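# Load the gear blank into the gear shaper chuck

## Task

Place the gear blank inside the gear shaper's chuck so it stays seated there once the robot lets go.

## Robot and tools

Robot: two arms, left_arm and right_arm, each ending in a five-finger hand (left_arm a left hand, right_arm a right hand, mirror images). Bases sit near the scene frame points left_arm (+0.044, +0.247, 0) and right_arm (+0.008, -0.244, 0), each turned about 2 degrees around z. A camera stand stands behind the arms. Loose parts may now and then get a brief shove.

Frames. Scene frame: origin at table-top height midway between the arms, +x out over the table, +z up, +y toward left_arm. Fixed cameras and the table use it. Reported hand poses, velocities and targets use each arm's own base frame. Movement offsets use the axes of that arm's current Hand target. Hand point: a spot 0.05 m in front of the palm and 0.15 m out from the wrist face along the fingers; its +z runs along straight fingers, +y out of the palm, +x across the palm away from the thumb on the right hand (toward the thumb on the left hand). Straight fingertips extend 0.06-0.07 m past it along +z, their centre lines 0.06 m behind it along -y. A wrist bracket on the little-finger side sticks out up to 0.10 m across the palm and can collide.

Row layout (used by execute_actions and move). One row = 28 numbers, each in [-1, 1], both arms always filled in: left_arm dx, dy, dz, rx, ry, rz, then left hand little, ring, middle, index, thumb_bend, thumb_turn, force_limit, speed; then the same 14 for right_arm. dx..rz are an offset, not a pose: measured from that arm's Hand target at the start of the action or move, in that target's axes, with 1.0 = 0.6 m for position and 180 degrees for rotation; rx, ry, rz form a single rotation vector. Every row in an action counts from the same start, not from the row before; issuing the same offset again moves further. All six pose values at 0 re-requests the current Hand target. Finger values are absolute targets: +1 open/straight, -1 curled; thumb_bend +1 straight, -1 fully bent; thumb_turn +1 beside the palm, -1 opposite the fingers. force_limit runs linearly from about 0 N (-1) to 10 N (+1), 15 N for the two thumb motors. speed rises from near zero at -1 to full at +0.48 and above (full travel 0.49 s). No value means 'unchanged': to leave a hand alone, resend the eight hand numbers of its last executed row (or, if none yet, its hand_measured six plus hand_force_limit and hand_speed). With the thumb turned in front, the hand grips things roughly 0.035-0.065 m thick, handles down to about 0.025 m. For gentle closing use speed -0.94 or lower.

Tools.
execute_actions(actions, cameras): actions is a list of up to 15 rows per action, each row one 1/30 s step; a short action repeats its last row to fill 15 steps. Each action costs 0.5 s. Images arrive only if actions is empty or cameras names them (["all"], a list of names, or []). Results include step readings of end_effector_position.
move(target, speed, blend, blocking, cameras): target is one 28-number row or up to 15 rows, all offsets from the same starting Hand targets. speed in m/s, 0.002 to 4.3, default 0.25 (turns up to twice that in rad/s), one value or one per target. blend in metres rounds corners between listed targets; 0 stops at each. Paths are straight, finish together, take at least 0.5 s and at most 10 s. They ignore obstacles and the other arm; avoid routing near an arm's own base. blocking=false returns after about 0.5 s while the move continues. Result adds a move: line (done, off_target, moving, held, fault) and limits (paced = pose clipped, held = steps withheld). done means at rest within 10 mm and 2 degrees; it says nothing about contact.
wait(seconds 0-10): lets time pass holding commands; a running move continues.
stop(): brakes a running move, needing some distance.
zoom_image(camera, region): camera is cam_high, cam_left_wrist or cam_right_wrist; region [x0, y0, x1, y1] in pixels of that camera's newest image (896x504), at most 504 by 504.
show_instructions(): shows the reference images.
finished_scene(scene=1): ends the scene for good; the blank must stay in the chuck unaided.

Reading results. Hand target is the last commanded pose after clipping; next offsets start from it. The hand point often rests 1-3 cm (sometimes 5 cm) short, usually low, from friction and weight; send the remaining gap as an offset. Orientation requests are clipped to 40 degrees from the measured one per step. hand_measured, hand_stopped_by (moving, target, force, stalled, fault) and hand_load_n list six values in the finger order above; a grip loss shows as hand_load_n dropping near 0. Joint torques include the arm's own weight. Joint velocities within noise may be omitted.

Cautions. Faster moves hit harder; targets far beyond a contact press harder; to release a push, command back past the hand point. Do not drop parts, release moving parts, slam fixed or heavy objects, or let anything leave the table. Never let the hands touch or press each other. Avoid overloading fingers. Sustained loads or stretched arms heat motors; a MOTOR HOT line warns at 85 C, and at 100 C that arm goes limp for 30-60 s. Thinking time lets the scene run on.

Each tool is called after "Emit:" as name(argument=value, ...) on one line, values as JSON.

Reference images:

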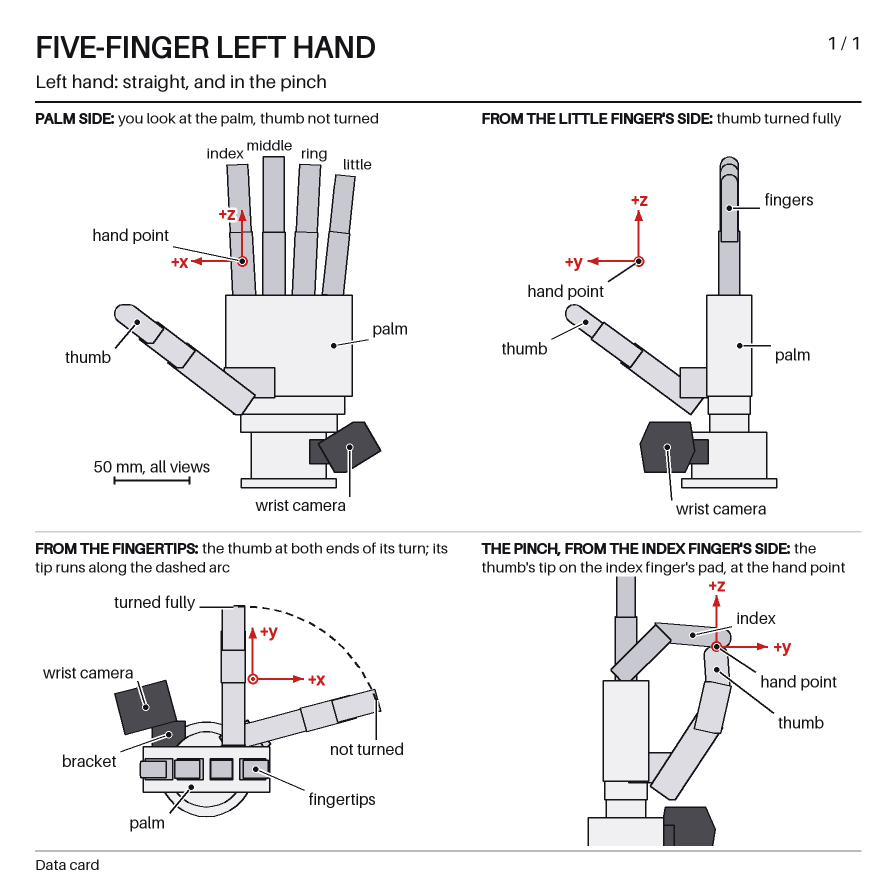

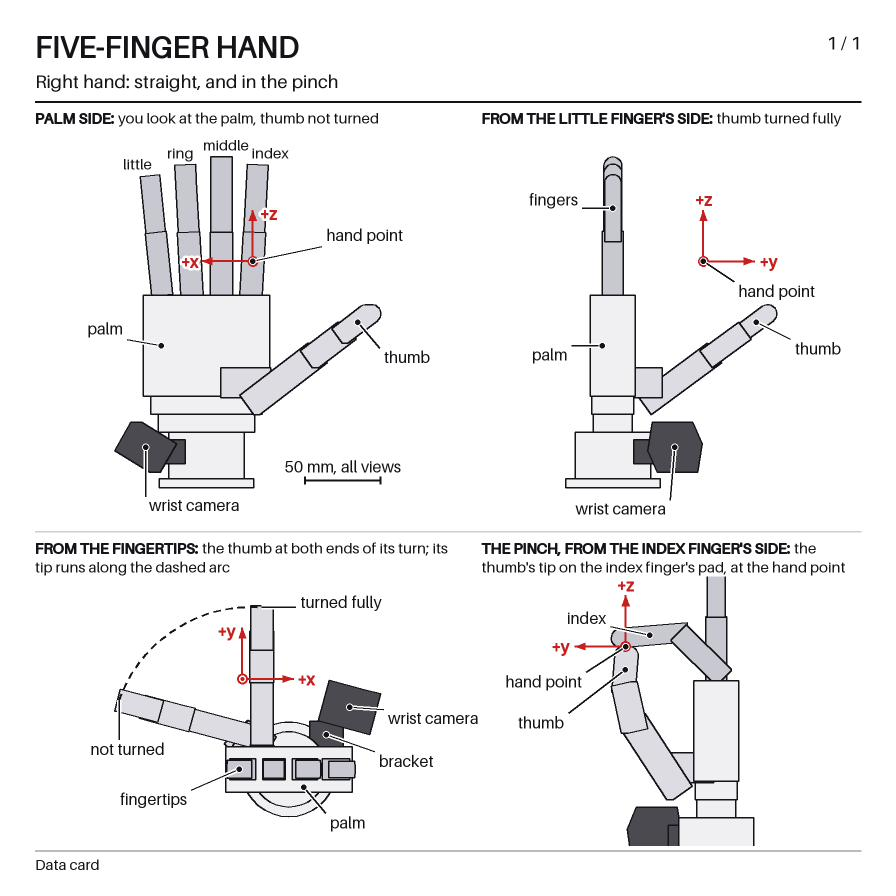

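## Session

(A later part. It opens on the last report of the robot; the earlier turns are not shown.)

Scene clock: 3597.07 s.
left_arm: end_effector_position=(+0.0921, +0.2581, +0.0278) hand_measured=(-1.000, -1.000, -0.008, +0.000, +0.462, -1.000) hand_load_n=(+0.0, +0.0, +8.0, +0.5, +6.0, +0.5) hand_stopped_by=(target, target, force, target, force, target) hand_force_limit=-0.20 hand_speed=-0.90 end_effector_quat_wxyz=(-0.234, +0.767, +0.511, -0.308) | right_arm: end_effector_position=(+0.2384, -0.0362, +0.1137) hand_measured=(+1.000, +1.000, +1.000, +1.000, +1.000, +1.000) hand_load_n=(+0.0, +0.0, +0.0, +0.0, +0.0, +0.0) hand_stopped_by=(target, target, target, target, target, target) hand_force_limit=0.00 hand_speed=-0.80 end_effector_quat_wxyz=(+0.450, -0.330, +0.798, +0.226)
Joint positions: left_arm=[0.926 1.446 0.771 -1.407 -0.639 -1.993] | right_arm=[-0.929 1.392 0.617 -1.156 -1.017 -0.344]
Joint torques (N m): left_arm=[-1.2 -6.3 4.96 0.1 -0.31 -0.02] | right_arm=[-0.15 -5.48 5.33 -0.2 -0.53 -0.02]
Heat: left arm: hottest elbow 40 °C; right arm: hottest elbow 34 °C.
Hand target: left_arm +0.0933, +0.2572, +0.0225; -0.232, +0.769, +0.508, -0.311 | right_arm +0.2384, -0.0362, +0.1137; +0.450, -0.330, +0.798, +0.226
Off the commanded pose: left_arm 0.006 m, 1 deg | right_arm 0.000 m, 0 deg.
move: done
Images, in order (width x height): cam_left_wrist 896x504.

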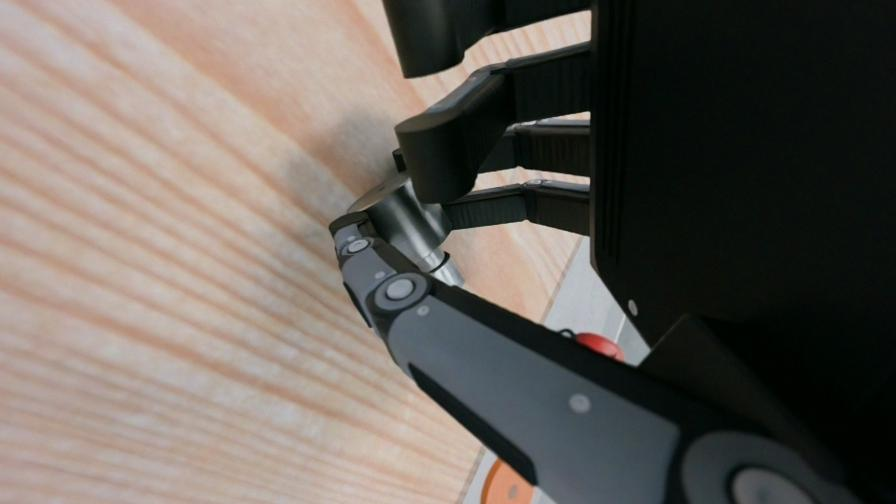

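Emit:
move(target=[0,0,0,0,0,0,-1,-1,-0.01,-0.08,0.45,-1,-0.2,-0.94,0,0,0,0,0,0,1,1,1,1,1,1,0,-0.8], speed=0.05)

Scene clock: 3601.77 s.
left_arm: end_effector_position=(+0.0922, +0.2583, +0.0276) hand_measured=(-1.000, -1.000, -0.008, -0.020, +0.462, -1.000) hand_load_n=(+0.0, +0.0, +5.5, +5.0, +8.5, -1.5) hand_stopped_by=(target, target, force, force, force, target) hand_force_limit=-0.20 hand_speed=-0.94 end_effector_quat_wxyz=(-0.234, +0.767, +0.512, -0.308) | right_arm: end_effector_position=(+0.2384, -0.0362, +0.1137) hand_measured=(+1.000, +1.000, +1.000, +1.000, +1.000, +1.000) hand_load_n=(+0.0, +0.5, +0.0, +0.0, +0.0, +0.0) hand_stopped_by=(target, target, target, target, target, target) hand_force_limit=0.00 hand_speed=-0.80 end_effector_quat_wxyz=(+0.450, -0.330, +0.798, +0.226)
Joint positions: left_arm=[0.926 1.447 0.771 -1.406 -0.639 -1.993] | right_arm=[-0.929 1.392 0.617 -1.156 -1.017 -0.344]
Joint torques (N m): left_arm=[-1.2 -6.77 5.08 0.16 -0.32 -0.01] | right_arm=[-0.15 -5.48 5.31 -0.18 -0.53 -0.02]
Heat: left arm: hottest elbow 40 °C; right arm: hottest elbow 34 °C.
Hand target: left_arm +0.0934, +0.2573, +0.0224; -0.232, +0.769, +0.508, -0.311 | right_arm +0.2384, -0.0362, +0.1137; +0.450, -0.330, +0.798, +0.226
Off the commanded pose: left_arm 0.005 m, 1 deg | right_arm 0.000 m, 0 deg.
move: done

Emit:
move(target=[-0.0275,-0.0757,-0.0789,0,0,0,-1,-1,-0.01,-0.08,0.45,-1,-0.2,-0.94,0,0,0,0,0,0,1,1,1,1,1,1,0,-0.8], speed=0.08, cameras=["cam_left_wrist"])

Scene clock: 3649.17 s.
left_arm: end_effector_position=(+0.0841, +0.2465, +0.0767) hand_measured=(-1.000, -1.000, -0.008, -0.020, +0.462, -1.000) hand_load_n=(+0.0, +0.5, +5.0, +5.5, +8.5, -1.5) hand_stopped_by=(target, target, force, force, force, target) hand_force_limit=-0.20 hand_speed=-0.94 end_effector_quat_wxyz=(-0.227, +0.767, +0.504, -0.325) | right_arm: end_effector_position=(+0.2384, -0.0362, +0.1137) hand_measured=(+1.000, +1.000, +1.000, +1.000, +1.000, +1.000) hand_load_n=(+0.0, +0.0, +0.0, +0.0, +0.0, +0.0) hand_stopped_by=(target, target, target, target, target, target) hand_force_limit=0.00 hand_speed=-0.80 end_effector_quat_wxyz=(+0.450, -0.330, +0.798, +0.226)
Joint positions: left_arm=[0.926 1.354 0.824 -1.591 -0.636 -1.993] | right_arm=[-0.929 1.392 0.617 -1.156 -1.017 -0.344]
Joint torques (N m): left_arm=[-1.2 -7.36 8.96 -1.02 -0.4 -0.04] | right_arm=[-0.09 -5.54 5.31 -0.2 -0.53 -0.02]
Motor temperatures (°C): left_arm=[26 26 39 25 27 26] | right_arm=[26 26 34 24 27 24]
Heat: left arm: hottest elbow 39 °C; right arm: hottest elbow 34 °C.
Hand target: left_arm +0.0935, +0.2571, +0.0901; -0.232, +0.769, +0.508, -0.311 | right_arm +0.2384, -0.0362, +0.1137; +0.450, -0.330, +0.798, +0.226
Off the commanded pose: left_arm 0.019 m, 2 deg | right_arm 0.000 m, 0 deg.
move: off_target (left_arm)
Images, in order (width x height): cam_left_wrist 896x504.

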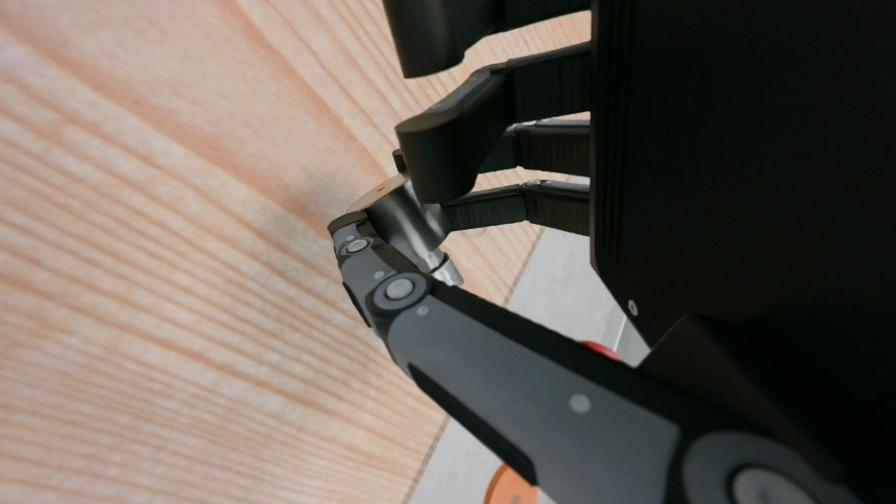

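Emit:
move(target=[0.0180,0.0838,-0.0987,0.0922,0.2539,0.2644,-1,-1,-0.01,-0.08,0.45,-1,-0.2,-0.94,0,0,0,0,0,0,1,1,1,1,1,1,0,-0.8], speed=0.15, cameras=["cam_high","cam_left_wrist"])

Scene clock: 3657.50 s.
left_arm: end_effector_position=(+0.1677, +0.2445, +0.0910) hand_measured=(-1.000, -1.000, -0.008, -0.020, +0.462, -1.000) hand_load_n=(+0.0, -0.5, +5.5, +5.5, +8.5, -1.5) hand_stopped_by=(target, target, force, force, force, target) hand_force_limit=-0.20 hand_speed=-0.94 end_effector_quat_wxyz=(-0.359, +0.923, -0.006, -0.137) | right_arm: end_effector_position=(+0.2384, -0.0362, +0.1137) hand_measured=(+1.000, +1.000, +1.000, +1.000, +1.000, +1.000) hand_load_n=(+0.0, +0.0, +0.0, +0.0, +0.0, +0.0) hand_stopped_by=(target, target, target, target, target, target) hand_force_limit=0.00 hand_speed=-0.80 end_effector_quat_wxyz=(+0.450, -0.330, +0.798, +0.226)
Joint positions: left_arm=[0.686 0.987 0.617 -0.886 -0.737 -0.75] | right_arm=[-0.929 1.392 0.617 -1.156 -1.017 -0.344]
Joint torques (N m): left_arm=[-1.44 -4.84 7.69 1.77 -0.61 0.02] | right_arm=[-0.09 -5.54 5.31 -0.21 -0.53 -0.03]
Heat: left arm: hottest elbow 39 °C; right arm: hottest elbow 34 °C.
Hand target: left_arm +0.1709, +0.2457, +0.0949; -0.367, +0.921, -0.009, -0.129 | right_arm +0.2384, -0.0362, +0.1137; +0.450, -0.330, +0.798, +0.226
Off the commanded pose: left_arm 0.005 m, 1 deg | right_arm 0.000 m, 0 deg.
move: done
Images, in order (width x height): cam_high 896x504, cam_left_wrist 896x504.

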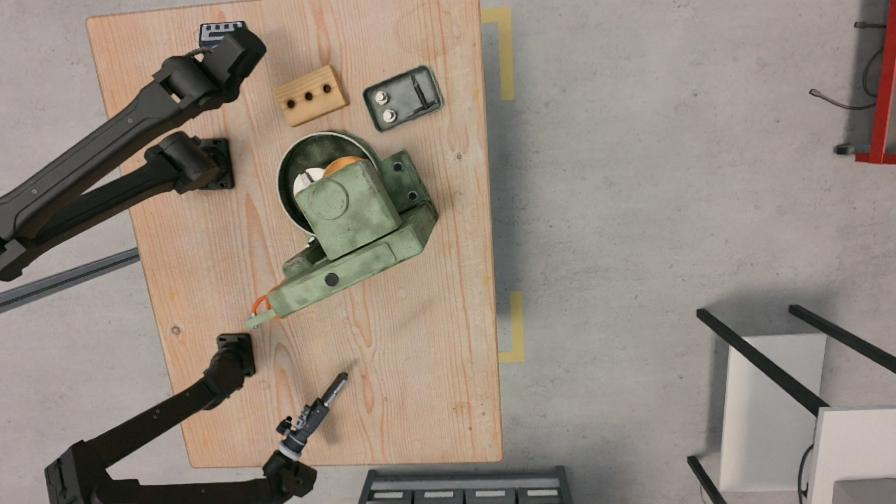

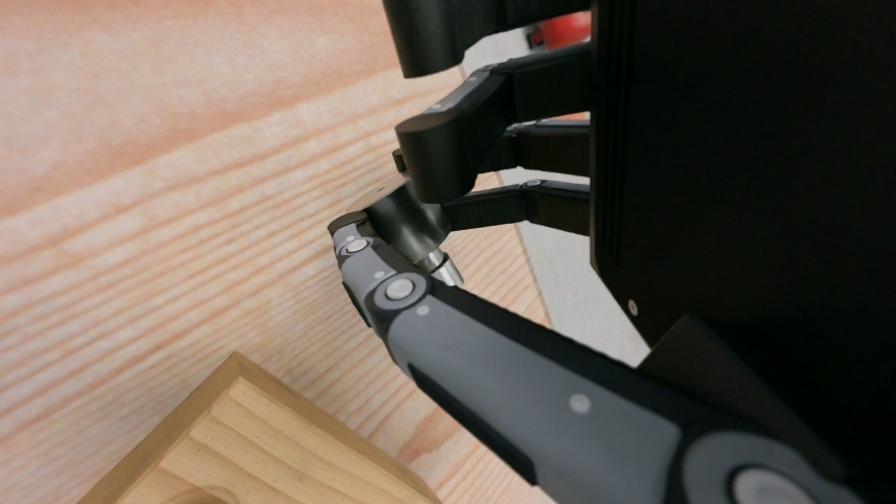

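Emit:
move(target=[0.0240,0.0661,0.0688,0,0,0,-1,-1,-0.01,-0.08,0.45,-1,-0.2,-0.94,0,0,0,0,0,0,1,1,1,1,1,1,0,-0.8], speed=0.08, cameras=["cam_left_wrist"])

Scene clock: 3664.00 s.
left_arm: end_effector_position=(+0.1682, +0.2449, +0.0367) hand_measured=(-1.000, -1.000, -0.008, -0.020, +0.462, -1.000) hand_load_n=(+0.0, +0.0, +5.5, +5.0, +8.5, -1.0) hand_stopped_by=(target, target, force, force, force, target) hand_force_limit=-0.20 hand_speed=-0.94 end_effector_quat_wxyz=(-0.365, +0.922, -0.003, -0.130) | right_arm: end_effector_position=(+0.2384, -0.0362, +0.1137) hand_measured=(+1.000, +1.000, +1.000, +1.000, +1.000, +1.000) hand_load_n=(+0.0, +0.0, +0.0, +0.0, +0.0, +0.0) hand_stopped_by=(target, target, target, target, target, target) hand_force_limit=0.00 hand_speed=-0.80 end_effector_quat_wxyz=(+0.450, -0.330, +0.798, +0.226)
Joint positions: left_arm=[0.686 1.07 0.504 -0.672 -0.737 -0.748] | right_arm=[-0.929 1.392 0.617 -1.156 -1.017 -0.344]
Joint torques (N m): left_arm=[-1.44 -3.49 7.15 1.72 -0.56 0.08] | right_arm=[-0.09 -5.48 5.3 -0.21 -0.53 -0.02]
Heat: left arm: hottest elbow 40 °C; right arm: hottest elbow 34 °C.
Hand target: left_arm +0.1708, +0.2459, +0.0360; -0.367, +0.921, -0.009, -0.129 | right_arm +0.2384, -0.0362, +0.1137; +0.450, -0.330, +0.798, +0.226
Off the commanded pose: left_arm 0.003 m, 1 deg | right_arm 0.000 m, 0 deg.
move: done
Images, in order (width x height): cam_left_wrist 896x504.

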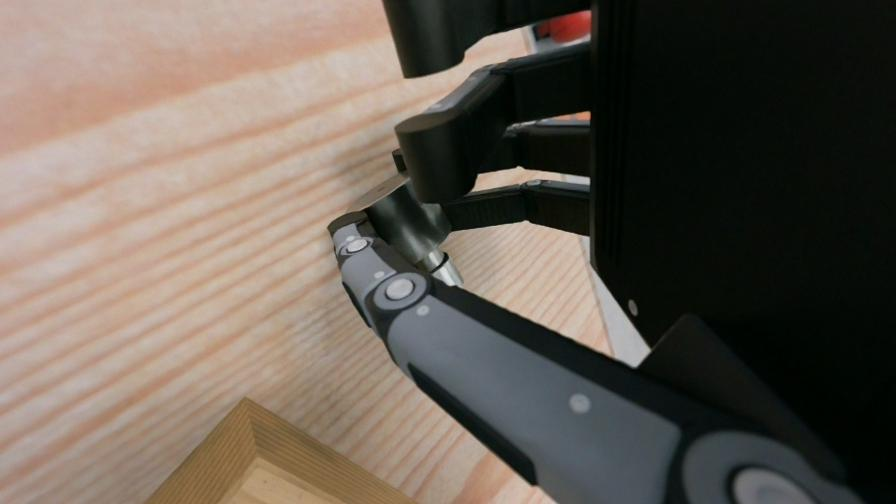

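Emit:
move(target=[0.0033,0.0090,0.0093,0,0,0,-1,-1,-0.01,-0.08,0.45,-1,-0.2,-0.94,0,0,0,0,0,0,1,1,1,1,1,1,0,-0.8], speed=0.04, cameras=["cam_left_wrist"])

Scene clock: 3667.27 s.
left_arm: end_effector_position=(+0.1688, +0.2455, +0.0318) hand_measured=(-1.000, -1.000, -0.008, -0.020, +0.462, -1.000) hand_load_n=(+0.0, +0.0, +4.5, +3.5, +9.0, -2.0) hand_stopped_by=(target, target, force, force, force, target) hand_force_limit=-0.20 hand_speed=-0.94 end_effector_quat_wxyz=(-0.366, +0.922, -0.005, -0.130) | right_arm: end_effector_position=(+0.2384, -0.0362, +0.1137) hand_measured=(+1.000, +1.000, +1.000, +1.000, +1.000, +1.000) hand_load_n=(+0.0, +0.0, +0.0, +0.0, +0.0, +0.0) hand_stopped_by=(target, target, target, target, target, target) hand_force_limit=0.00 hand_speed=-0.80 end_effector_quat_wxyz=(+0.450, -0.330, +0.798, +0.226)
Joint positions: left_arm=[0.686 1.082 0.495 -0.646 -0.737 -0.742] | right_arm=[-0.929 1.392 0.617 -1.156 -1.017 -0.344]
Joint torques (N m): left_arm=[-1.26 -2.61 6.68 2.25 -0.61 0.04] | right_arm=[-0.09 -5.48 5.3 -0.2 -0.53 -0.02]
Heat: left arm: hottest elbow 40 °C; right arm: hottest elbow 34 °C.
Hand target: left_arm +0.1708, +0.2457, +0.0278; -0.366, +0.921, -0.009, -0.129 | right_arm +0.2384, -0.0362, +0.1137; +0.450, -0.330, +0.798, +0.226
Off the commanded pose: left_arm 0.004 m, 1 deg | right_arm 0.000 m, 0 deg.
move: done
Images, in order (width x height): cam_left_wrist 896x504.

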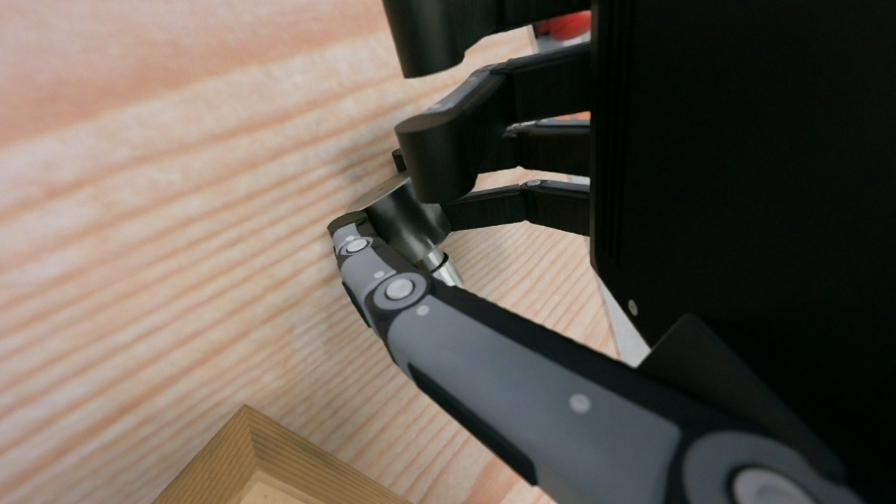

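Emit:
move(target=[0,0,0,0,0,0,-1,-1,0.04,0.03,0.5,-1,-0.2,-0.92,0,0,0,0,0,0,1,1,1,1,1,1,0,-0.8], speed=0.04, cameras=["cam_left_wrist"])

Scene clock: 3671.37 s.
left_arm: end_effector_position=(+0.1688, +0.2448, +0.0318) hand_measured=(-1.000, -1.000, +0.040, +0.026, +0.500, -1.000) hand_load_n=(+0.0, +0.0, +0.0, -12.0, +0.0, +0.0) hand_stopped_by=(target, target, target, target, target, target) hand_force_limit=-0.20 hand_speed=-0.92 end_effector_quat_wxyz=(-0.366, +0.921, -0.012, -0.132) | right_arm: end_effector_position=(+0.2384, -0.0362, +0.1137) hand_measured=(+1.000, +1.000, +1.000, +1.000, +1.000, +1.000) hand_load_n=(+0.0, +0.0, +0.0, -0.5, +0.0, +0.0) hand_stopped_by=(target, target, target, target, target, target) hand_force_limit=0.00 hand_speed=-0.80 end_effector_quat_wxyz=(+0.450, -0.330, +0.798, +0.226)
Joint positions: left_arm=[0.683 1.082 0.495 -0.646 -0.738 -0.73] | right_arm=[-0.929 1.392 0.617 -1.156 -1.017 -0.344]
Joint torques (N m): left_arm=[-0.67 -2.84 6.65 2.15 -0.54 -0.14] | right_arm=[-0.15 -5.54 5.3 -0.21 -0.53 -0.03]
Heat: left arm: hottest elbow 40 °C; right arm: hottest elbow 34 °C.
Hand target: left_arm +0.1707, +0.2458, +0.0278; -0.367, +0.921, -0.009, -0.129 | right_arm +0.2384, -0.0362, +0.1137; +0.450, -0.330, +0.798, +0.226
Off the commanded pose: left_arm 0.005 m, 0 deg | right_arm 0.000 m, 0 deg.
move: done
Images, in order (width x height): cam_left_wrist 896x504.

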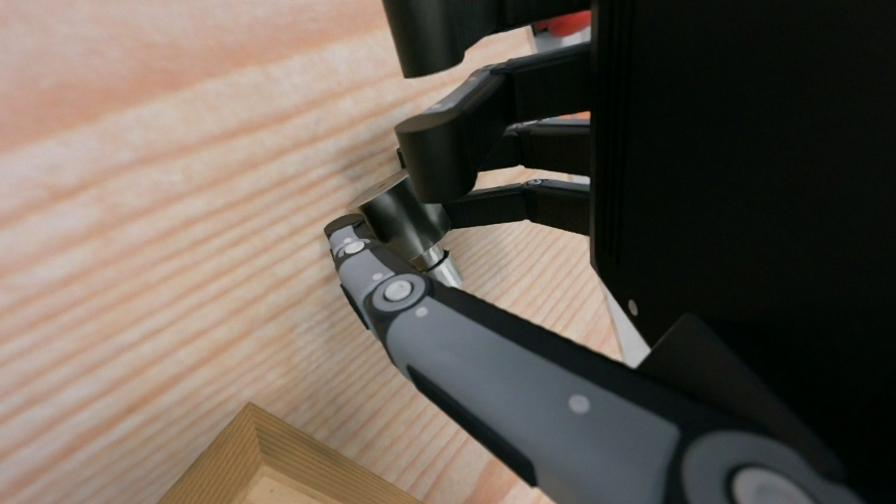

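Emit:
move(target=[-0.0049,-0.0134,-0.0140,0,0,0,-1,-1,0.04,0.03,0.5,-1,-0.2,-0.92,0,0,0,0,0,0,1,1,1,1,1,1,0,-0.8], speed=0.04)

Scene clock: 3674.53 s.
left_arm: end_effector_position=(+0.1668, +0.2429, +0.0331) hand_measured=(-1.000, -1.000, +0.040, +0.028, +0.500, -1.000) hand_load_n=(+0.0, +0.0, +0.0, +0.0, +0.0, +0.0) hand_stopped_by=(target, target, target, target, target, target) hand_force_limit=-0.20 hand_speed=-0.92 end_effector_quat_wxyz=(-0.364, +0.922, -0.013, -0.133) | right_arm: end_effector_position=(+0.2384, -0.0362, +0.1137) hand_measured=(+1.000, +1.000, +1.000, +1.000, +1.000, +1.000) hand_load_n=(+0.0, +0.0, +0.0, +0.0, +0.0, +0.0) hand_stopped_by=(target, target, target, target, target, target) hand_force_limit=0.00 hand_speed=-0.80 end_effector_quat_wxyz=(+0.450, -0.330, +0.798, +0.226)
Joint positions: left_arm=[0.683 1.073 0.495 -0.66 -0.737 -0.73] | right_arm=[-0.929 1.392 0.617 -1.156 -1.017 -0.344]
Joint torques (N m): left_arm=[-1.08 -4.6 8.2 0.81 -0.58 -0.12] | right_arm=[-0.09 -5.54 5.3 -0.21 -0.53 -0.02]
Heat: left arm: hottest elbow 40 °C; right arm: hottest elbow 34 °C.
Hand target: left_arm +0.1708, +0.2458, +0.0399; -0.367, +0.921, -0.009, -0.129 | right_arm +0.2384, -0.0362, +0.1137; +0.450, -0.330, +0.798, +0.226
Off the commanded pose: left_arm 0.008 m, 1 deg | right_arm 0.000 m, 0 deg.
move: done

Emit:
move(target=[-0.0016,-0.0045,-0.0047,0,0,0,-1,-1,0.25,0.25,0.7,-1,-0.2,-0.8,0,0,0,0,0,0,1,1,1,1,1,1,0,-0.8], speed=0.03, cameras=["cam_left_wrist"])

Scene clock: 3679.23 s.
left_arm: end_effector_position=(+0.1654, +0.2403, +0.0365) hand_measured=(-1.000, -1.000, +0.250, +0.248, +0.700, -1.000) hand_load_n=(+0.0, +0.0, +0.0, -5.5, +0.0, +0.0) hand_stopped_by=(target, target, target, target, target, target) hand_force_limit=-0.20 hand_speed=-0.80 end_effector_quat_wxyz=(-0.363, +0.922, -0.015, -0.132) | right_arm: end_effector_position=(+0.2384, -0.0362, +0.1137) hand_measured=(+1.000, +1.000, +1.000, +1.000, +1.000, +1.000) hand_load_n=(+0.0, +0.0, +0.0, +0.0, +0.0, +0.0) hand_stopped_by=(target, target, target, target, target, target) hand_force_limit=0.00 hand_speed=-0.80 end_effector_quat_wxyz=(+0.450, -0.330, +0.798, +0.226)
Joint positions: left_arm=[0.681 1.054 0.495 -0.679 -0.733 -0.73] | right_arm=[-0.929 1.392 0.617 -1.156 -1.017 -0.344]
Joint torques (N m): left_arm=[-0.21 -3.43 8.99 0.85 -0.69 -0.13] | right_arm=[-0.09 -5.54 5.31 -0.21 -0.53 -0.02]
Heat: left arm: hottest elbow 39 °C; right arm: hottest elbow 34 °C.
Hand target: left_arm +0.1708, +0.2457, +0.0438; -0.367, +0.921, -0.009, -0.129 | right_arm +0.2384, -0.0362, +0.1137; +0.450, -0.330, +0.798, +0.226
Off the commanded pose: left_arm 0.011 m, 1 deg | right_arm 0.000 m, 0 deg.
move: off_target (left_arm)
Images, in order (width x height): cam_left_wrist 896x504.

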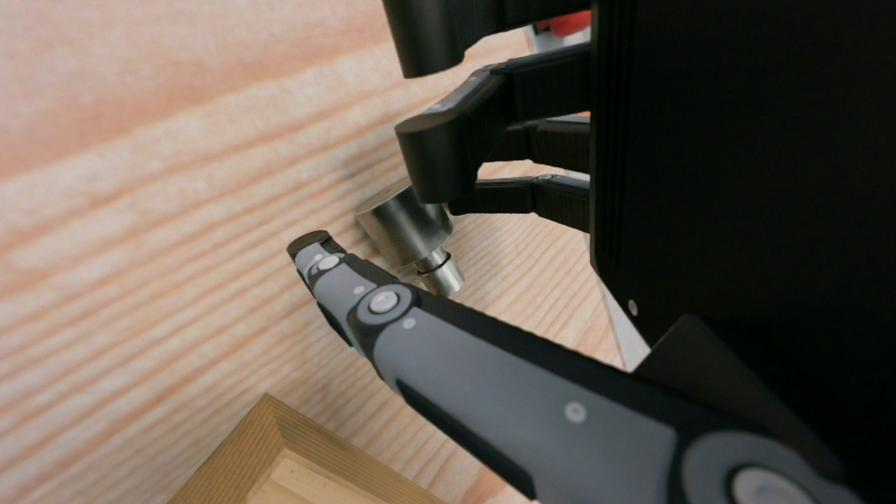

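Emit:
move(target=[-0.0163,-0.0448,-0.0467,0,0,0,-1,-1,0.25,0.25,0.7,-1,-0.2,-0.8,0,0,0,0,0,0,1,1,1,1,1,1,0,-0.8], speed=0.06, cameras=["cam_left_wrist"])

Emit:
zoom_image(camera="cam_left_wrist", region=[280, 130, 480, 330])

Scene clock: 3682.77 s.
left_arm: end_effector_position=(+0.1588, +0.2355, +0.0656) hand_measured=(-1.000, -1.000, +0.250, +0.250, +0.700, -1.000) hand_load_n=(+0.5, +0.0, +0.0, +0.0, +0.0, +0.0) hand_stopped_by=(target, target, target, target, target, target) hand_force_limit=-0.20 hand_speed=-0.80 end_effector_quat_wxyz=(-0.355, +0.924, -0.020, -0.143) | right_arm: end_effector_position=(+0.2384, -0.0362, +0.1137) hand_measured=(+1.000, +1.000, +1.000, +1.000, +1.000, +1.000) hand_load_n=(+0.0, +0.0, +0.0, +0.0, +0.0, +0.0) hand_stopped_by=(target, target, target, target, target, target) hand_force_limit=0.00 hand_speed=-0.80 end_effector_quat_wxyz=(+0.450, -0.330, +0.798, +0.226)
Joint positions: left_arm=[0.681 0.994 0.551 -0.825 -0.736 -0.73] | right_arm=[-0.929 1.392 0.617 -1.156 -1.017 -0.344]
Joint torques (N m): left_arm=[-0.26 -3.72 10.84 0.83 -0.63 -0.11] | right_arm=[-0.15 -5.54 5.3 -0.23 -0.53 -0.02]
Heat: left arm: hottest elbow 40 °C; right arm: hottest elbow 34 °C.
Hand target: left_arm +0.1709, +0.2457, +0.0841; -0.367, +0.921, -0.009, -0.129 | right_arm +0.2384, -0.0362, +0.1137; +0.450, -0.330, +0.798, +0.226
Off the commanded pose: left_arm 0.024 m, 2 deg | right_arm 0.000 m, 0 deg.
move: off_target (left_arm)
Images, in order (width x height): cam_left_wrist 896x504.

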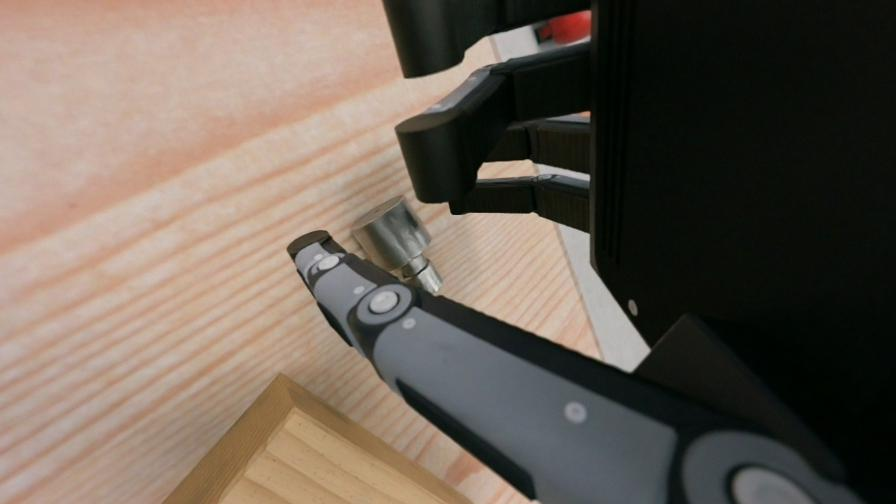

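Scaled by 2.520 from the camera's 896x504 image, which has a finer 1280x720 frame.

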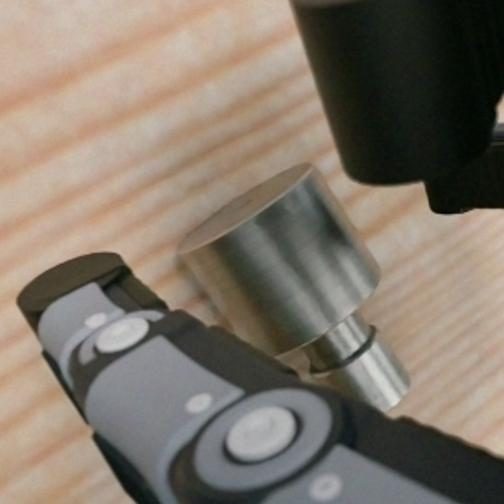

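Emit:
move(target=[-0.0075,0.0117,0.0008,0.1662,0.0438,-0.1177,-1,-1,0.25,0.25,0.7,-1,-0.2,-0.8,0,0,0,0,0,0,1,1,1,1,1,1,0,-0.8], speed=0.12, cameras=["cam_high","cam_left_wrist"])

Emit:
zoom_image(camera="cam_left_wrist", region=[240, 110, 460, 330])

Scene clock: 3742.97 s.
left_arm: end_effector_position=(+0.1638, +0.2418, +0.0796) hand_measured=(-1.000, -1.000, +0.250, +0.250, +0.700, -1.000) hand_load_n=(+0.0, +0.0, +0.0, +0.0, +0.0, +0.0) hand_stopped_by=(target, target, target, target, target, target) hand_force_limit=-0.20 hand_speed=-0.80 end_effector_quat_wxyz=(-0.604, +0.790, +0.102, +0.003) | right_arm: end_effector_position=(+0.2384, -0.0362, +0.1137) hand_measured=(+1.000, +1.000, +1.000, +1.000, +1.000, +1.000) hand_load_n=(+0.0, +0.0, +0.0, +0.0, +0.0, +0.0) hand_stopped_by=(target, target, target, target, target, target) hand_force_limit=0.00 hand_speed=-0.80 end_effector_quat_wxyz=(+0.450, -0.330, +0.798, +0.226)
Joint positions: left_arm=[0.427 0.7 0.179 -0.232 -1.165 -0.844] | right_arm=[-0.929 1.392 0.617 -1.156 -1.017 -0.344]
Joint torques (N m): left_arm=[-1.96 0.21 7.24 2.37 -0.65 -0.05] | right_arm=[-0.15 -5.48 5.33 -0.21 -0.53 -0.02]
Heat: left arm: hottest elbow 43 °C; right arm: hottest elbow 33 °C.
Hand target: left_arm +0.1656, +0.2405, +0.0800; -0.606, +0.789, +0.101, +0.009 | right_arm +0.2384, -0.0362, +0.1137; +0.450, -0.330, +0.798, +0.226
Off the commanded pose: left_arm 0.002 m, 1 deg | right_arm 0.000 m, 0 deg.
move: done
Images, in order (width x height): cam_high 896x504, cam_left_wrist 896x504.

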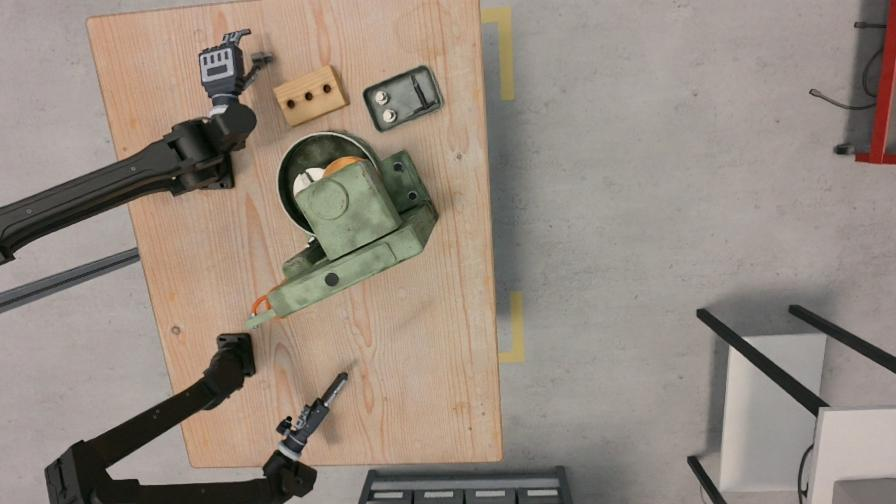

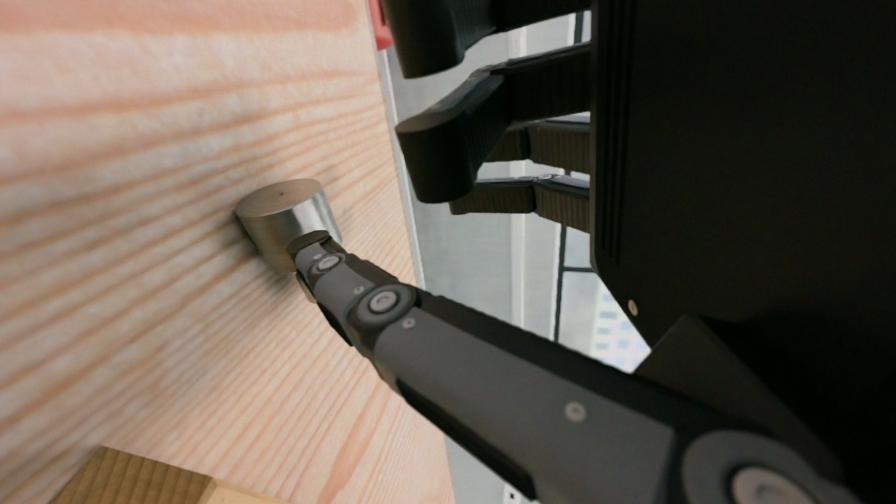

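Scaled by 2.291 from the camera's 896x504 image, which has a finer 1280x720 frame.

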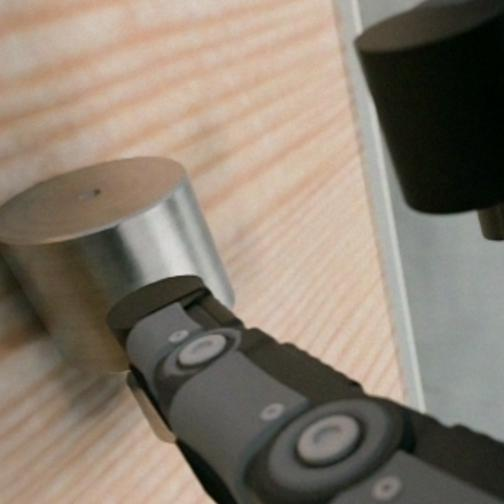

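Emit:
move(target=[-0.0071,0.0454,-0.0008,0,0,0,-1,-1,0.25,0.25,0.85,-1,-0.2,-0.6,0,0,0,0,0,0,1,1,1,1,1,1,0,-0.8], speed=0.08, cameras=["cam_left_wrist"])

Emit:
zoom_image(camera="cam_left_wrist", region=[240, 110, 460, 330])

Scene clock: 3783.97 s.
left_arm: end_effector_position=(+0.1640, +0.2340, +0.0551) hand_measured=(-1.000, -1.000, +0.250, +0.250, +0.850, -1.000) hand_load_n=(+0.0, +0.0, +0.0, +0.0, +0.0, +0.0) hand_stopped_by=(target, target, target, target, target, target) hand_force_limit=-0.20 hand_speed=-0.60 end_effector_quat_wxyz=(-0.606, +0.789, +0.099, +0.003) | right_arm: end_effector_position=(+0.2384, -0.0362, +0.1137) hand_measured=(+1.000, +1.000, +1.000, +1.000, +1.000, +1.000) hand_load_n=(+0.0, +0.0, +0.0, +0.0, +0.0, +0.0) hand_stopped_by=(target, target, target, target, target, target) hand_force_limit=0.00 hand_speed=-0.80 end_effector_quat_wxyz=(+0.450, -0.330, +0.798, +0.226)
Joint positions: left_arm=[0.381 0.795 0.136 -0.159 -1.198 -0.911] | right_arm=[-0.929 1.392 0.617 -1.156 -1.017 -0.344]
Joint torques (N m): left_arm=[-1.32 0.85 6.63 2.37 -0.69 -0.21] | right_arm=[-0.09 -5.54 5.3 -0.2 -0.53 -0.02]
Heat: left arm: hottest elbow 43 °C; right arm: hottest elbow 33 °C.
Hand target: left_arm +0.1661, +0.2328, +0.0536; -0.606, +0.789, +0.101, +0.009 | right_arm +0.2384, -0.0362, +0.1137; +0.450, -0.330, +0.798, +0.226
Off the commanded pose: left_arm 0.003 m, 1 deg | right_arm 0.000 m, 0 deg.
move: done
Images, in order (width x height): cam_left_wrist 896x504.

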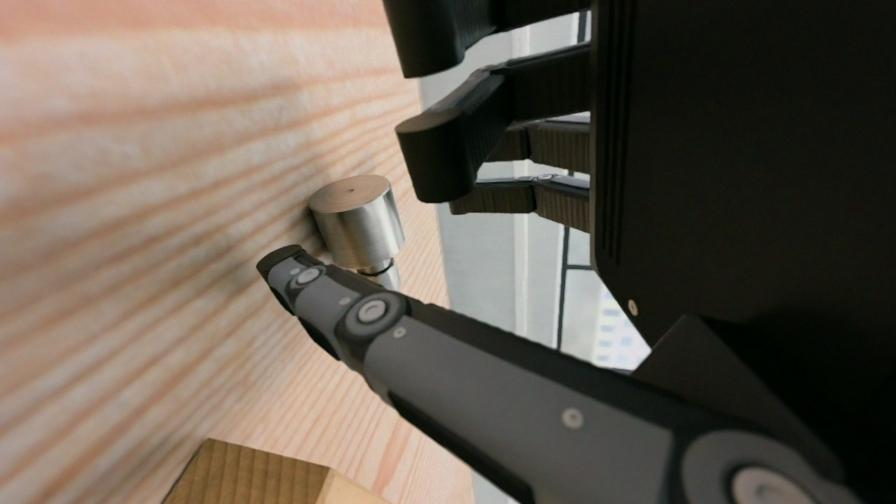

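Scaled by 2.291 from the camera's 896x504 image, which has a finer 1280x720 frame.

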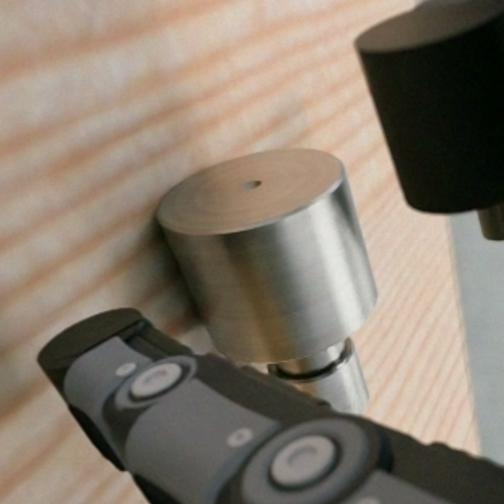

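Emit:
move(target=[[0,0,0,0,0,0,-1,-1,0.15,0.15,0.58,-1,-0.2,-0.6,0,0,0,0,0,0,1,1,1,1,1,1,0,-0.8],[-0.0013,0.0218,0.0092,0,0,0,-1,-1,0.15,0.15,0.58,-1,-0.2,-0.6,0,0,0,0,0,0,1,1,1,1,1,1,0,-0.8]], speed=0.05, cameras=["cam_left_wrist"])

Emit:
zoom_image(camera="cam_left_wrist", region=[270, 110, 490, 330])

Scene clock: 3798.90 s.
left_arm: end_effector_position=(+0.1682, +0.2354, +0.0428) hand_measured=(-1.000, -1.000, +0.150, +0.150, +0.580, -1.000) hand_load_n=(+0.0, +0.0, +0.0, +0.0, +0.5, +0.0) hand_stopped_by=(target, target, target, target, target, target) hand_force_limit=-0.20 hand_speed=-0.60 end_effector_quat_wxyz=(-0.607, +0.788, +0.104, +0.010) | right_arm: end_effector_position=(+0.2384, -0.0362, +0.1137) hand_measured=(+1.000, +1.000, +1.000, +1.000, +1.000, +1.000) hand_load_n=(+0.0, +0.0, +0.0, +0.0, +0.0, +0.0) hand_stopped_by=(target, target, target, target, target, target) hand_force_limit=0.00 hand_speed=-0.80 end_effector_quat_wxyz=(+0.450, -0.330, +0.798, +0.226)
Joint positions: left_arm=[0.381 0.888 0.113 -0.026 -1.196 -0.912] | right_arm=[-0.929 1.392 0.617 -1.156 -1.017 -0.344]
Joint torques (N m): left_arm=[-0.91 0.21 5.96 2.35 -0.52 -0.05] | right_arm=[-0.15 -5.48 5.31 -0.21 -0.53 -0.03]
Heat: left arm: hottest elbow 42 °C; right arm: hottest elbow 33 °C.
Hand target: left_arm +0.1671, +0.2348, +0.0396; -0.606, +0.789, +0.101, +0.009 | right_arm +0.2384, -0.0362, +0.1137; +0.450, -0.330, +0.798, +0.226
Off the commanded pose: left_arm 0.004 m, 0 deg | right_arm 0.000 m, 0 deg.
move: done
Images, in order (width x height): cam_left_wrist 896x504.

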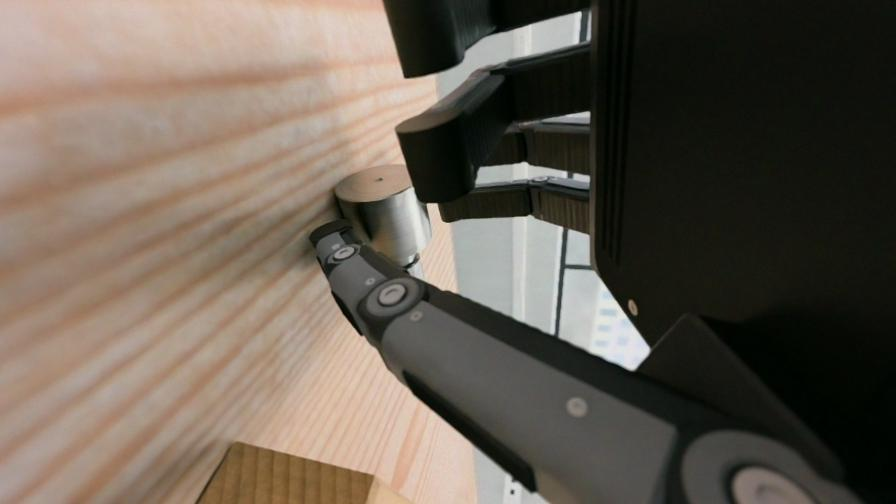

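Scaled by 2.291 from the camera's 896x504 image, which has a finer 1280x720 frame.

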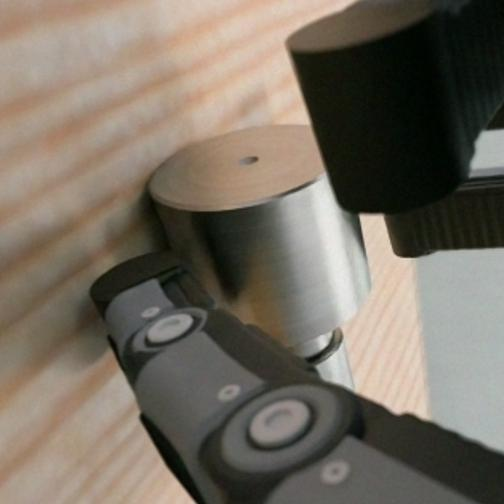

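Emit:
move(target=[-0.0092,0.0025,0.0055,0,0,0,-1,-1,0.09,0.09,0.53,-1,-0.2,-0.8,0,0,0,0,0,0,1,1,1,1,1,1,0,-0.8], speed=0.05, cameras=["cam_left_wrist"])

Emit:
zoom_image(camera="cam_left_wrist", region=[270, 110, 490, 330])

Scene clock: 3809.60 s.
left_arm: end_effector_position=(+0.1644, +0.2359, +0.0382) hand_measured=(-1.000, -1.000, +0.090, +0.090, +0.530, -1.000) hand_load_n=(+0.0, +0.0, +0.0, +0.0, +0.0, +0.0) hand_stopped_by=(target, target, target, target, target, target) hand_force_limit=-0.20 hand_speed=-0.80 end_effector_quat_wxyz=(-0.606, +0.789, +0.101, +0.012) | right_arm: end_effector_position=(+0.2384, -0.0362, +0.1137) hand_measured=(+1.000, +1.000, +1.000, +1.000, +1.000, +1.000) hand_load_n=(+0.0, +0.0, +0.0, +0.0, +0.0, +0.0) hand_stopped_by=(target, target, target, target, target, target) hand_force_limit=0.00 hand_speed=-0.80 end_effector_quat_wxyz=(+0.450, -0.330, +0.798, +0.226)
Joint positions: left_arm=[0.398 0.888 0.091 0.03 -1.179 -0.874] | right_arm=[-0.929 1.392 0.617 -1.156 -1.017 -0.344]
Joint torques (N m): left_arm=[-0.44 -0.03 5.75 2.52 -0.51 0.05] | right_arm=[-0.15 -5.48 5.31 -0.21 -0.53 -0.02]
Heat: left arm: hottest elbow 41 °C; right arm: hottest elbow 33 °C.
Hand target: left_arm +0.1614, +0.2367, +0.0364; -0.606, +0.789, +0.101, +0.009 | right_arm +0.2384, -0.0362, +0.1137; +0.450, -0.330, +0.798, +0.226
Off the commanded pose: left_arm 0.003 m, 0 deg | right_arm 0.000 m, 0 deg.
move: done
Images, in order (width x height): cam_left_wrist 896x504.

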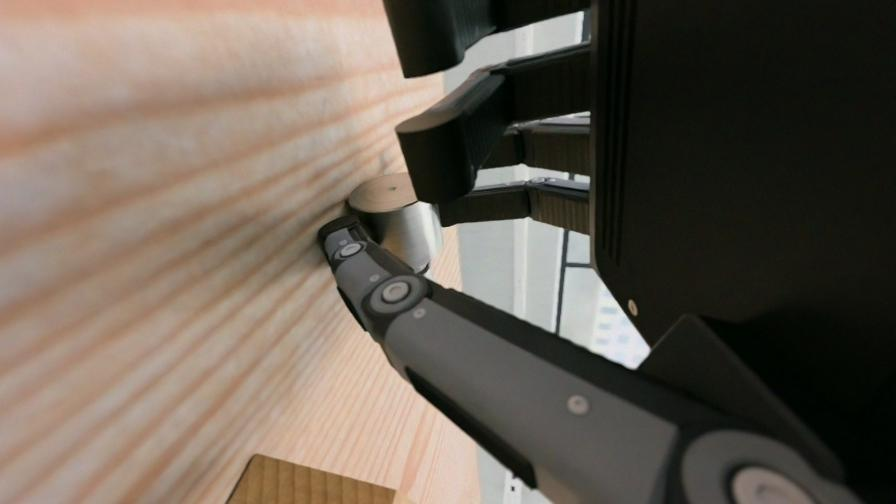

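Scaled by 2.291 from the camera's 896x504 image, which has a finer 1280x720 frame.

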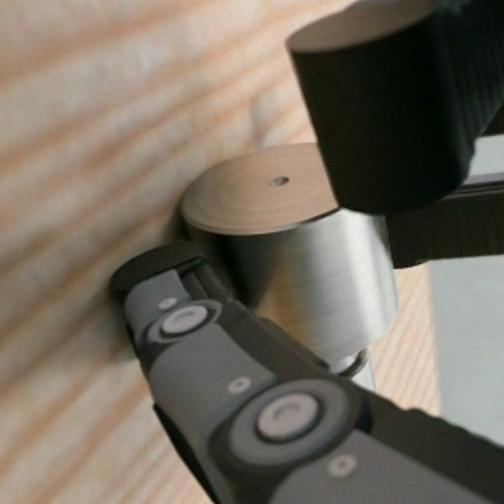

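Emit:
move(target=[0,0,0,0,0,0,-1,-1,0.0,0.0,0.46,-1,-0.2,-0.92,0,0,0,0,0,0,1,1,1,1,1,1,0,-0.8], speed=0.05, cameras=["cam_left_wrist"])

Scene clock: 3812.97 s.
left_arm: end_effector_position=(+0.1644, +0.2358, +0.0380) hand_measured=(-1.000, -1.000, +0.000, +0.000, +0.460, -1.000) hand_load_n=(+0.0, +0.0, +2.5, -0.5, +2.5, +0.5) hand_stopped_by=(target, target, target, target, target, target) hand_force_limit=-0.20 hand_speed=-0.92 end_effector_quat_wxyz=(-0.606, +0.789, +0.100, +0.011) | right_arm: end_effector_position=(+0.2384, -0.0362, +0.1137) hand_measured=(+1.000, +1.000, +1.000, +1.000, +1.000, +1.000) hand_load_n=(+0.0, +0.0, +0.0, +0.0, +0.0, +0.0) hand_stopped_by=(target, target, target, target, target, target) hand_force_limit=0.00 hand_speed=-0.80 end_effector_quat_wxyz=(+0.450, -0.330, +0.798, +0.226)
Joint positions: left_arm=[0.398 0.888 0.091 0.031 -1.177 -0.871] | right_arm=[-0.929 1.392 0.617 -1.156 -1.017 -0.344]
Joint torques (N m): left_arm=[0.21 0.32 5.71 2.5 -0.53 0.05] | right_arm=[-0.09 -5.48 5.31 -0.21 -0.53 -0.02]
Heat: left arm: hottest elbow 41 °C; right arm: hottest elbow 33 °C.
Hand target: left_arm +0.1614, +0.2368, +0.0365; -0.606, +0.789, +0.101, +0.009 | right_arm +0.2384, -0.0362, +0.1137; +0.450, -0.330, +0.798, +0.226
Off the commanded pose: left_arm 0.003 m, 0 deg | right_arm 0.000 m, 0 deg.
move: done
Images, in order (width x height): cam_left_wrist 896x504.

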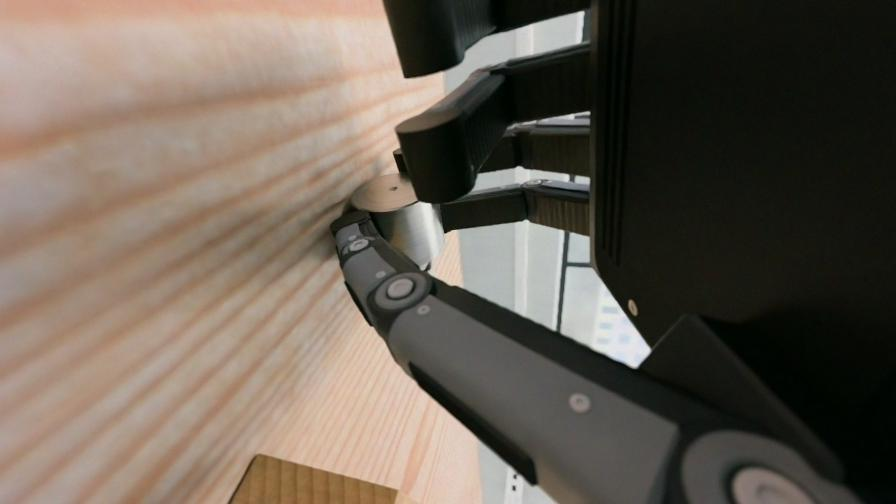

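Emit:
move(target=[0,0,0,0,0,0,-1,-1,-0.02,-0.1,0.46,-1,-0.2,-0.94,0,0,0,0,0,0,1,1,1,1,1,1,0,-0.8], speed=0.05, cameras=["cam_left_wrist"])

Scene clock: 3815.23 s.
left_arm: end_effector_position=(+0.1644, +0.2359, +0.0381) hand_measured=(-1.000, -1.000, -0.004, -0.026, +0.462, -1.000) hand_load_n=(+0.0, +0.0, +2.0, +5.0, +6.0, -1.5) hand_stopped_by=(target, target, force, force, target, target) hand_force_limit=-0.20 hand_speed=-0.94 end_effector_quat_wxyz=(-0.606, +0.789, +0.100, +0.012) | right_arm: end_effector_position=(+0.2384, -0.0362, +0.1137) hand_measured=(+1.000, +1.000, +1.000, +1.000, +1.000, +1.000) hand_load_n=(+0.0, +0.0, +0.0, +0.0, +0.0, +0.0) hand_stopped_by=(target, target, target, target, target, target) hand_force_limit=0.00 hand_speed=-0.80 end_effector_quat_wxyz=(+0.450, -0.330, +0.798, +0.226)
Joint positions: left_arm=[0.398 0.888 0.091 0.031 -1.177 -0.871] | right_arm=[-0.929 1.392 0.617 -1.156 -1.017 -0.344]
Joint torques (N m): left_arm=[0.26 -0.21 5.81 2.45 -0.52 0.01] | right_arm=[-0.15 -5.54 5.31 -0.2 -0.53 -0.02]
Heat: left arm: hottest elbow 41 °C; right arm: hottest elbow 33 °C.
Hand target: left_arm +0.1614, +0.2368, +0.0365; -0.606, +0.789, +0.101, +0.009 | right_arm +0.2384, -0.0362, +0.1137; +0.450, -0.330, +0.798, +0.226
Off the commanded pose: left_arm 0.003 m, 0 deg | right_arm 0.000 m, 0 deg.
move: done
Images, in order (width x height): cam_left_wrist 896x504.

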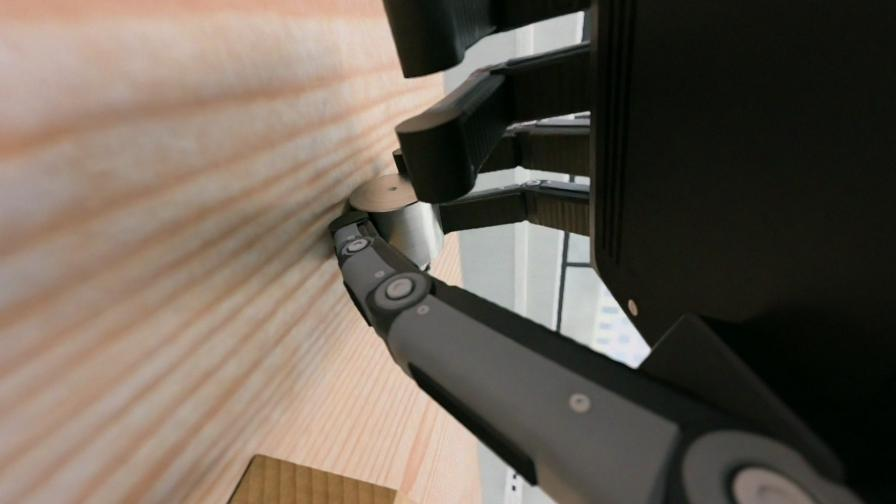

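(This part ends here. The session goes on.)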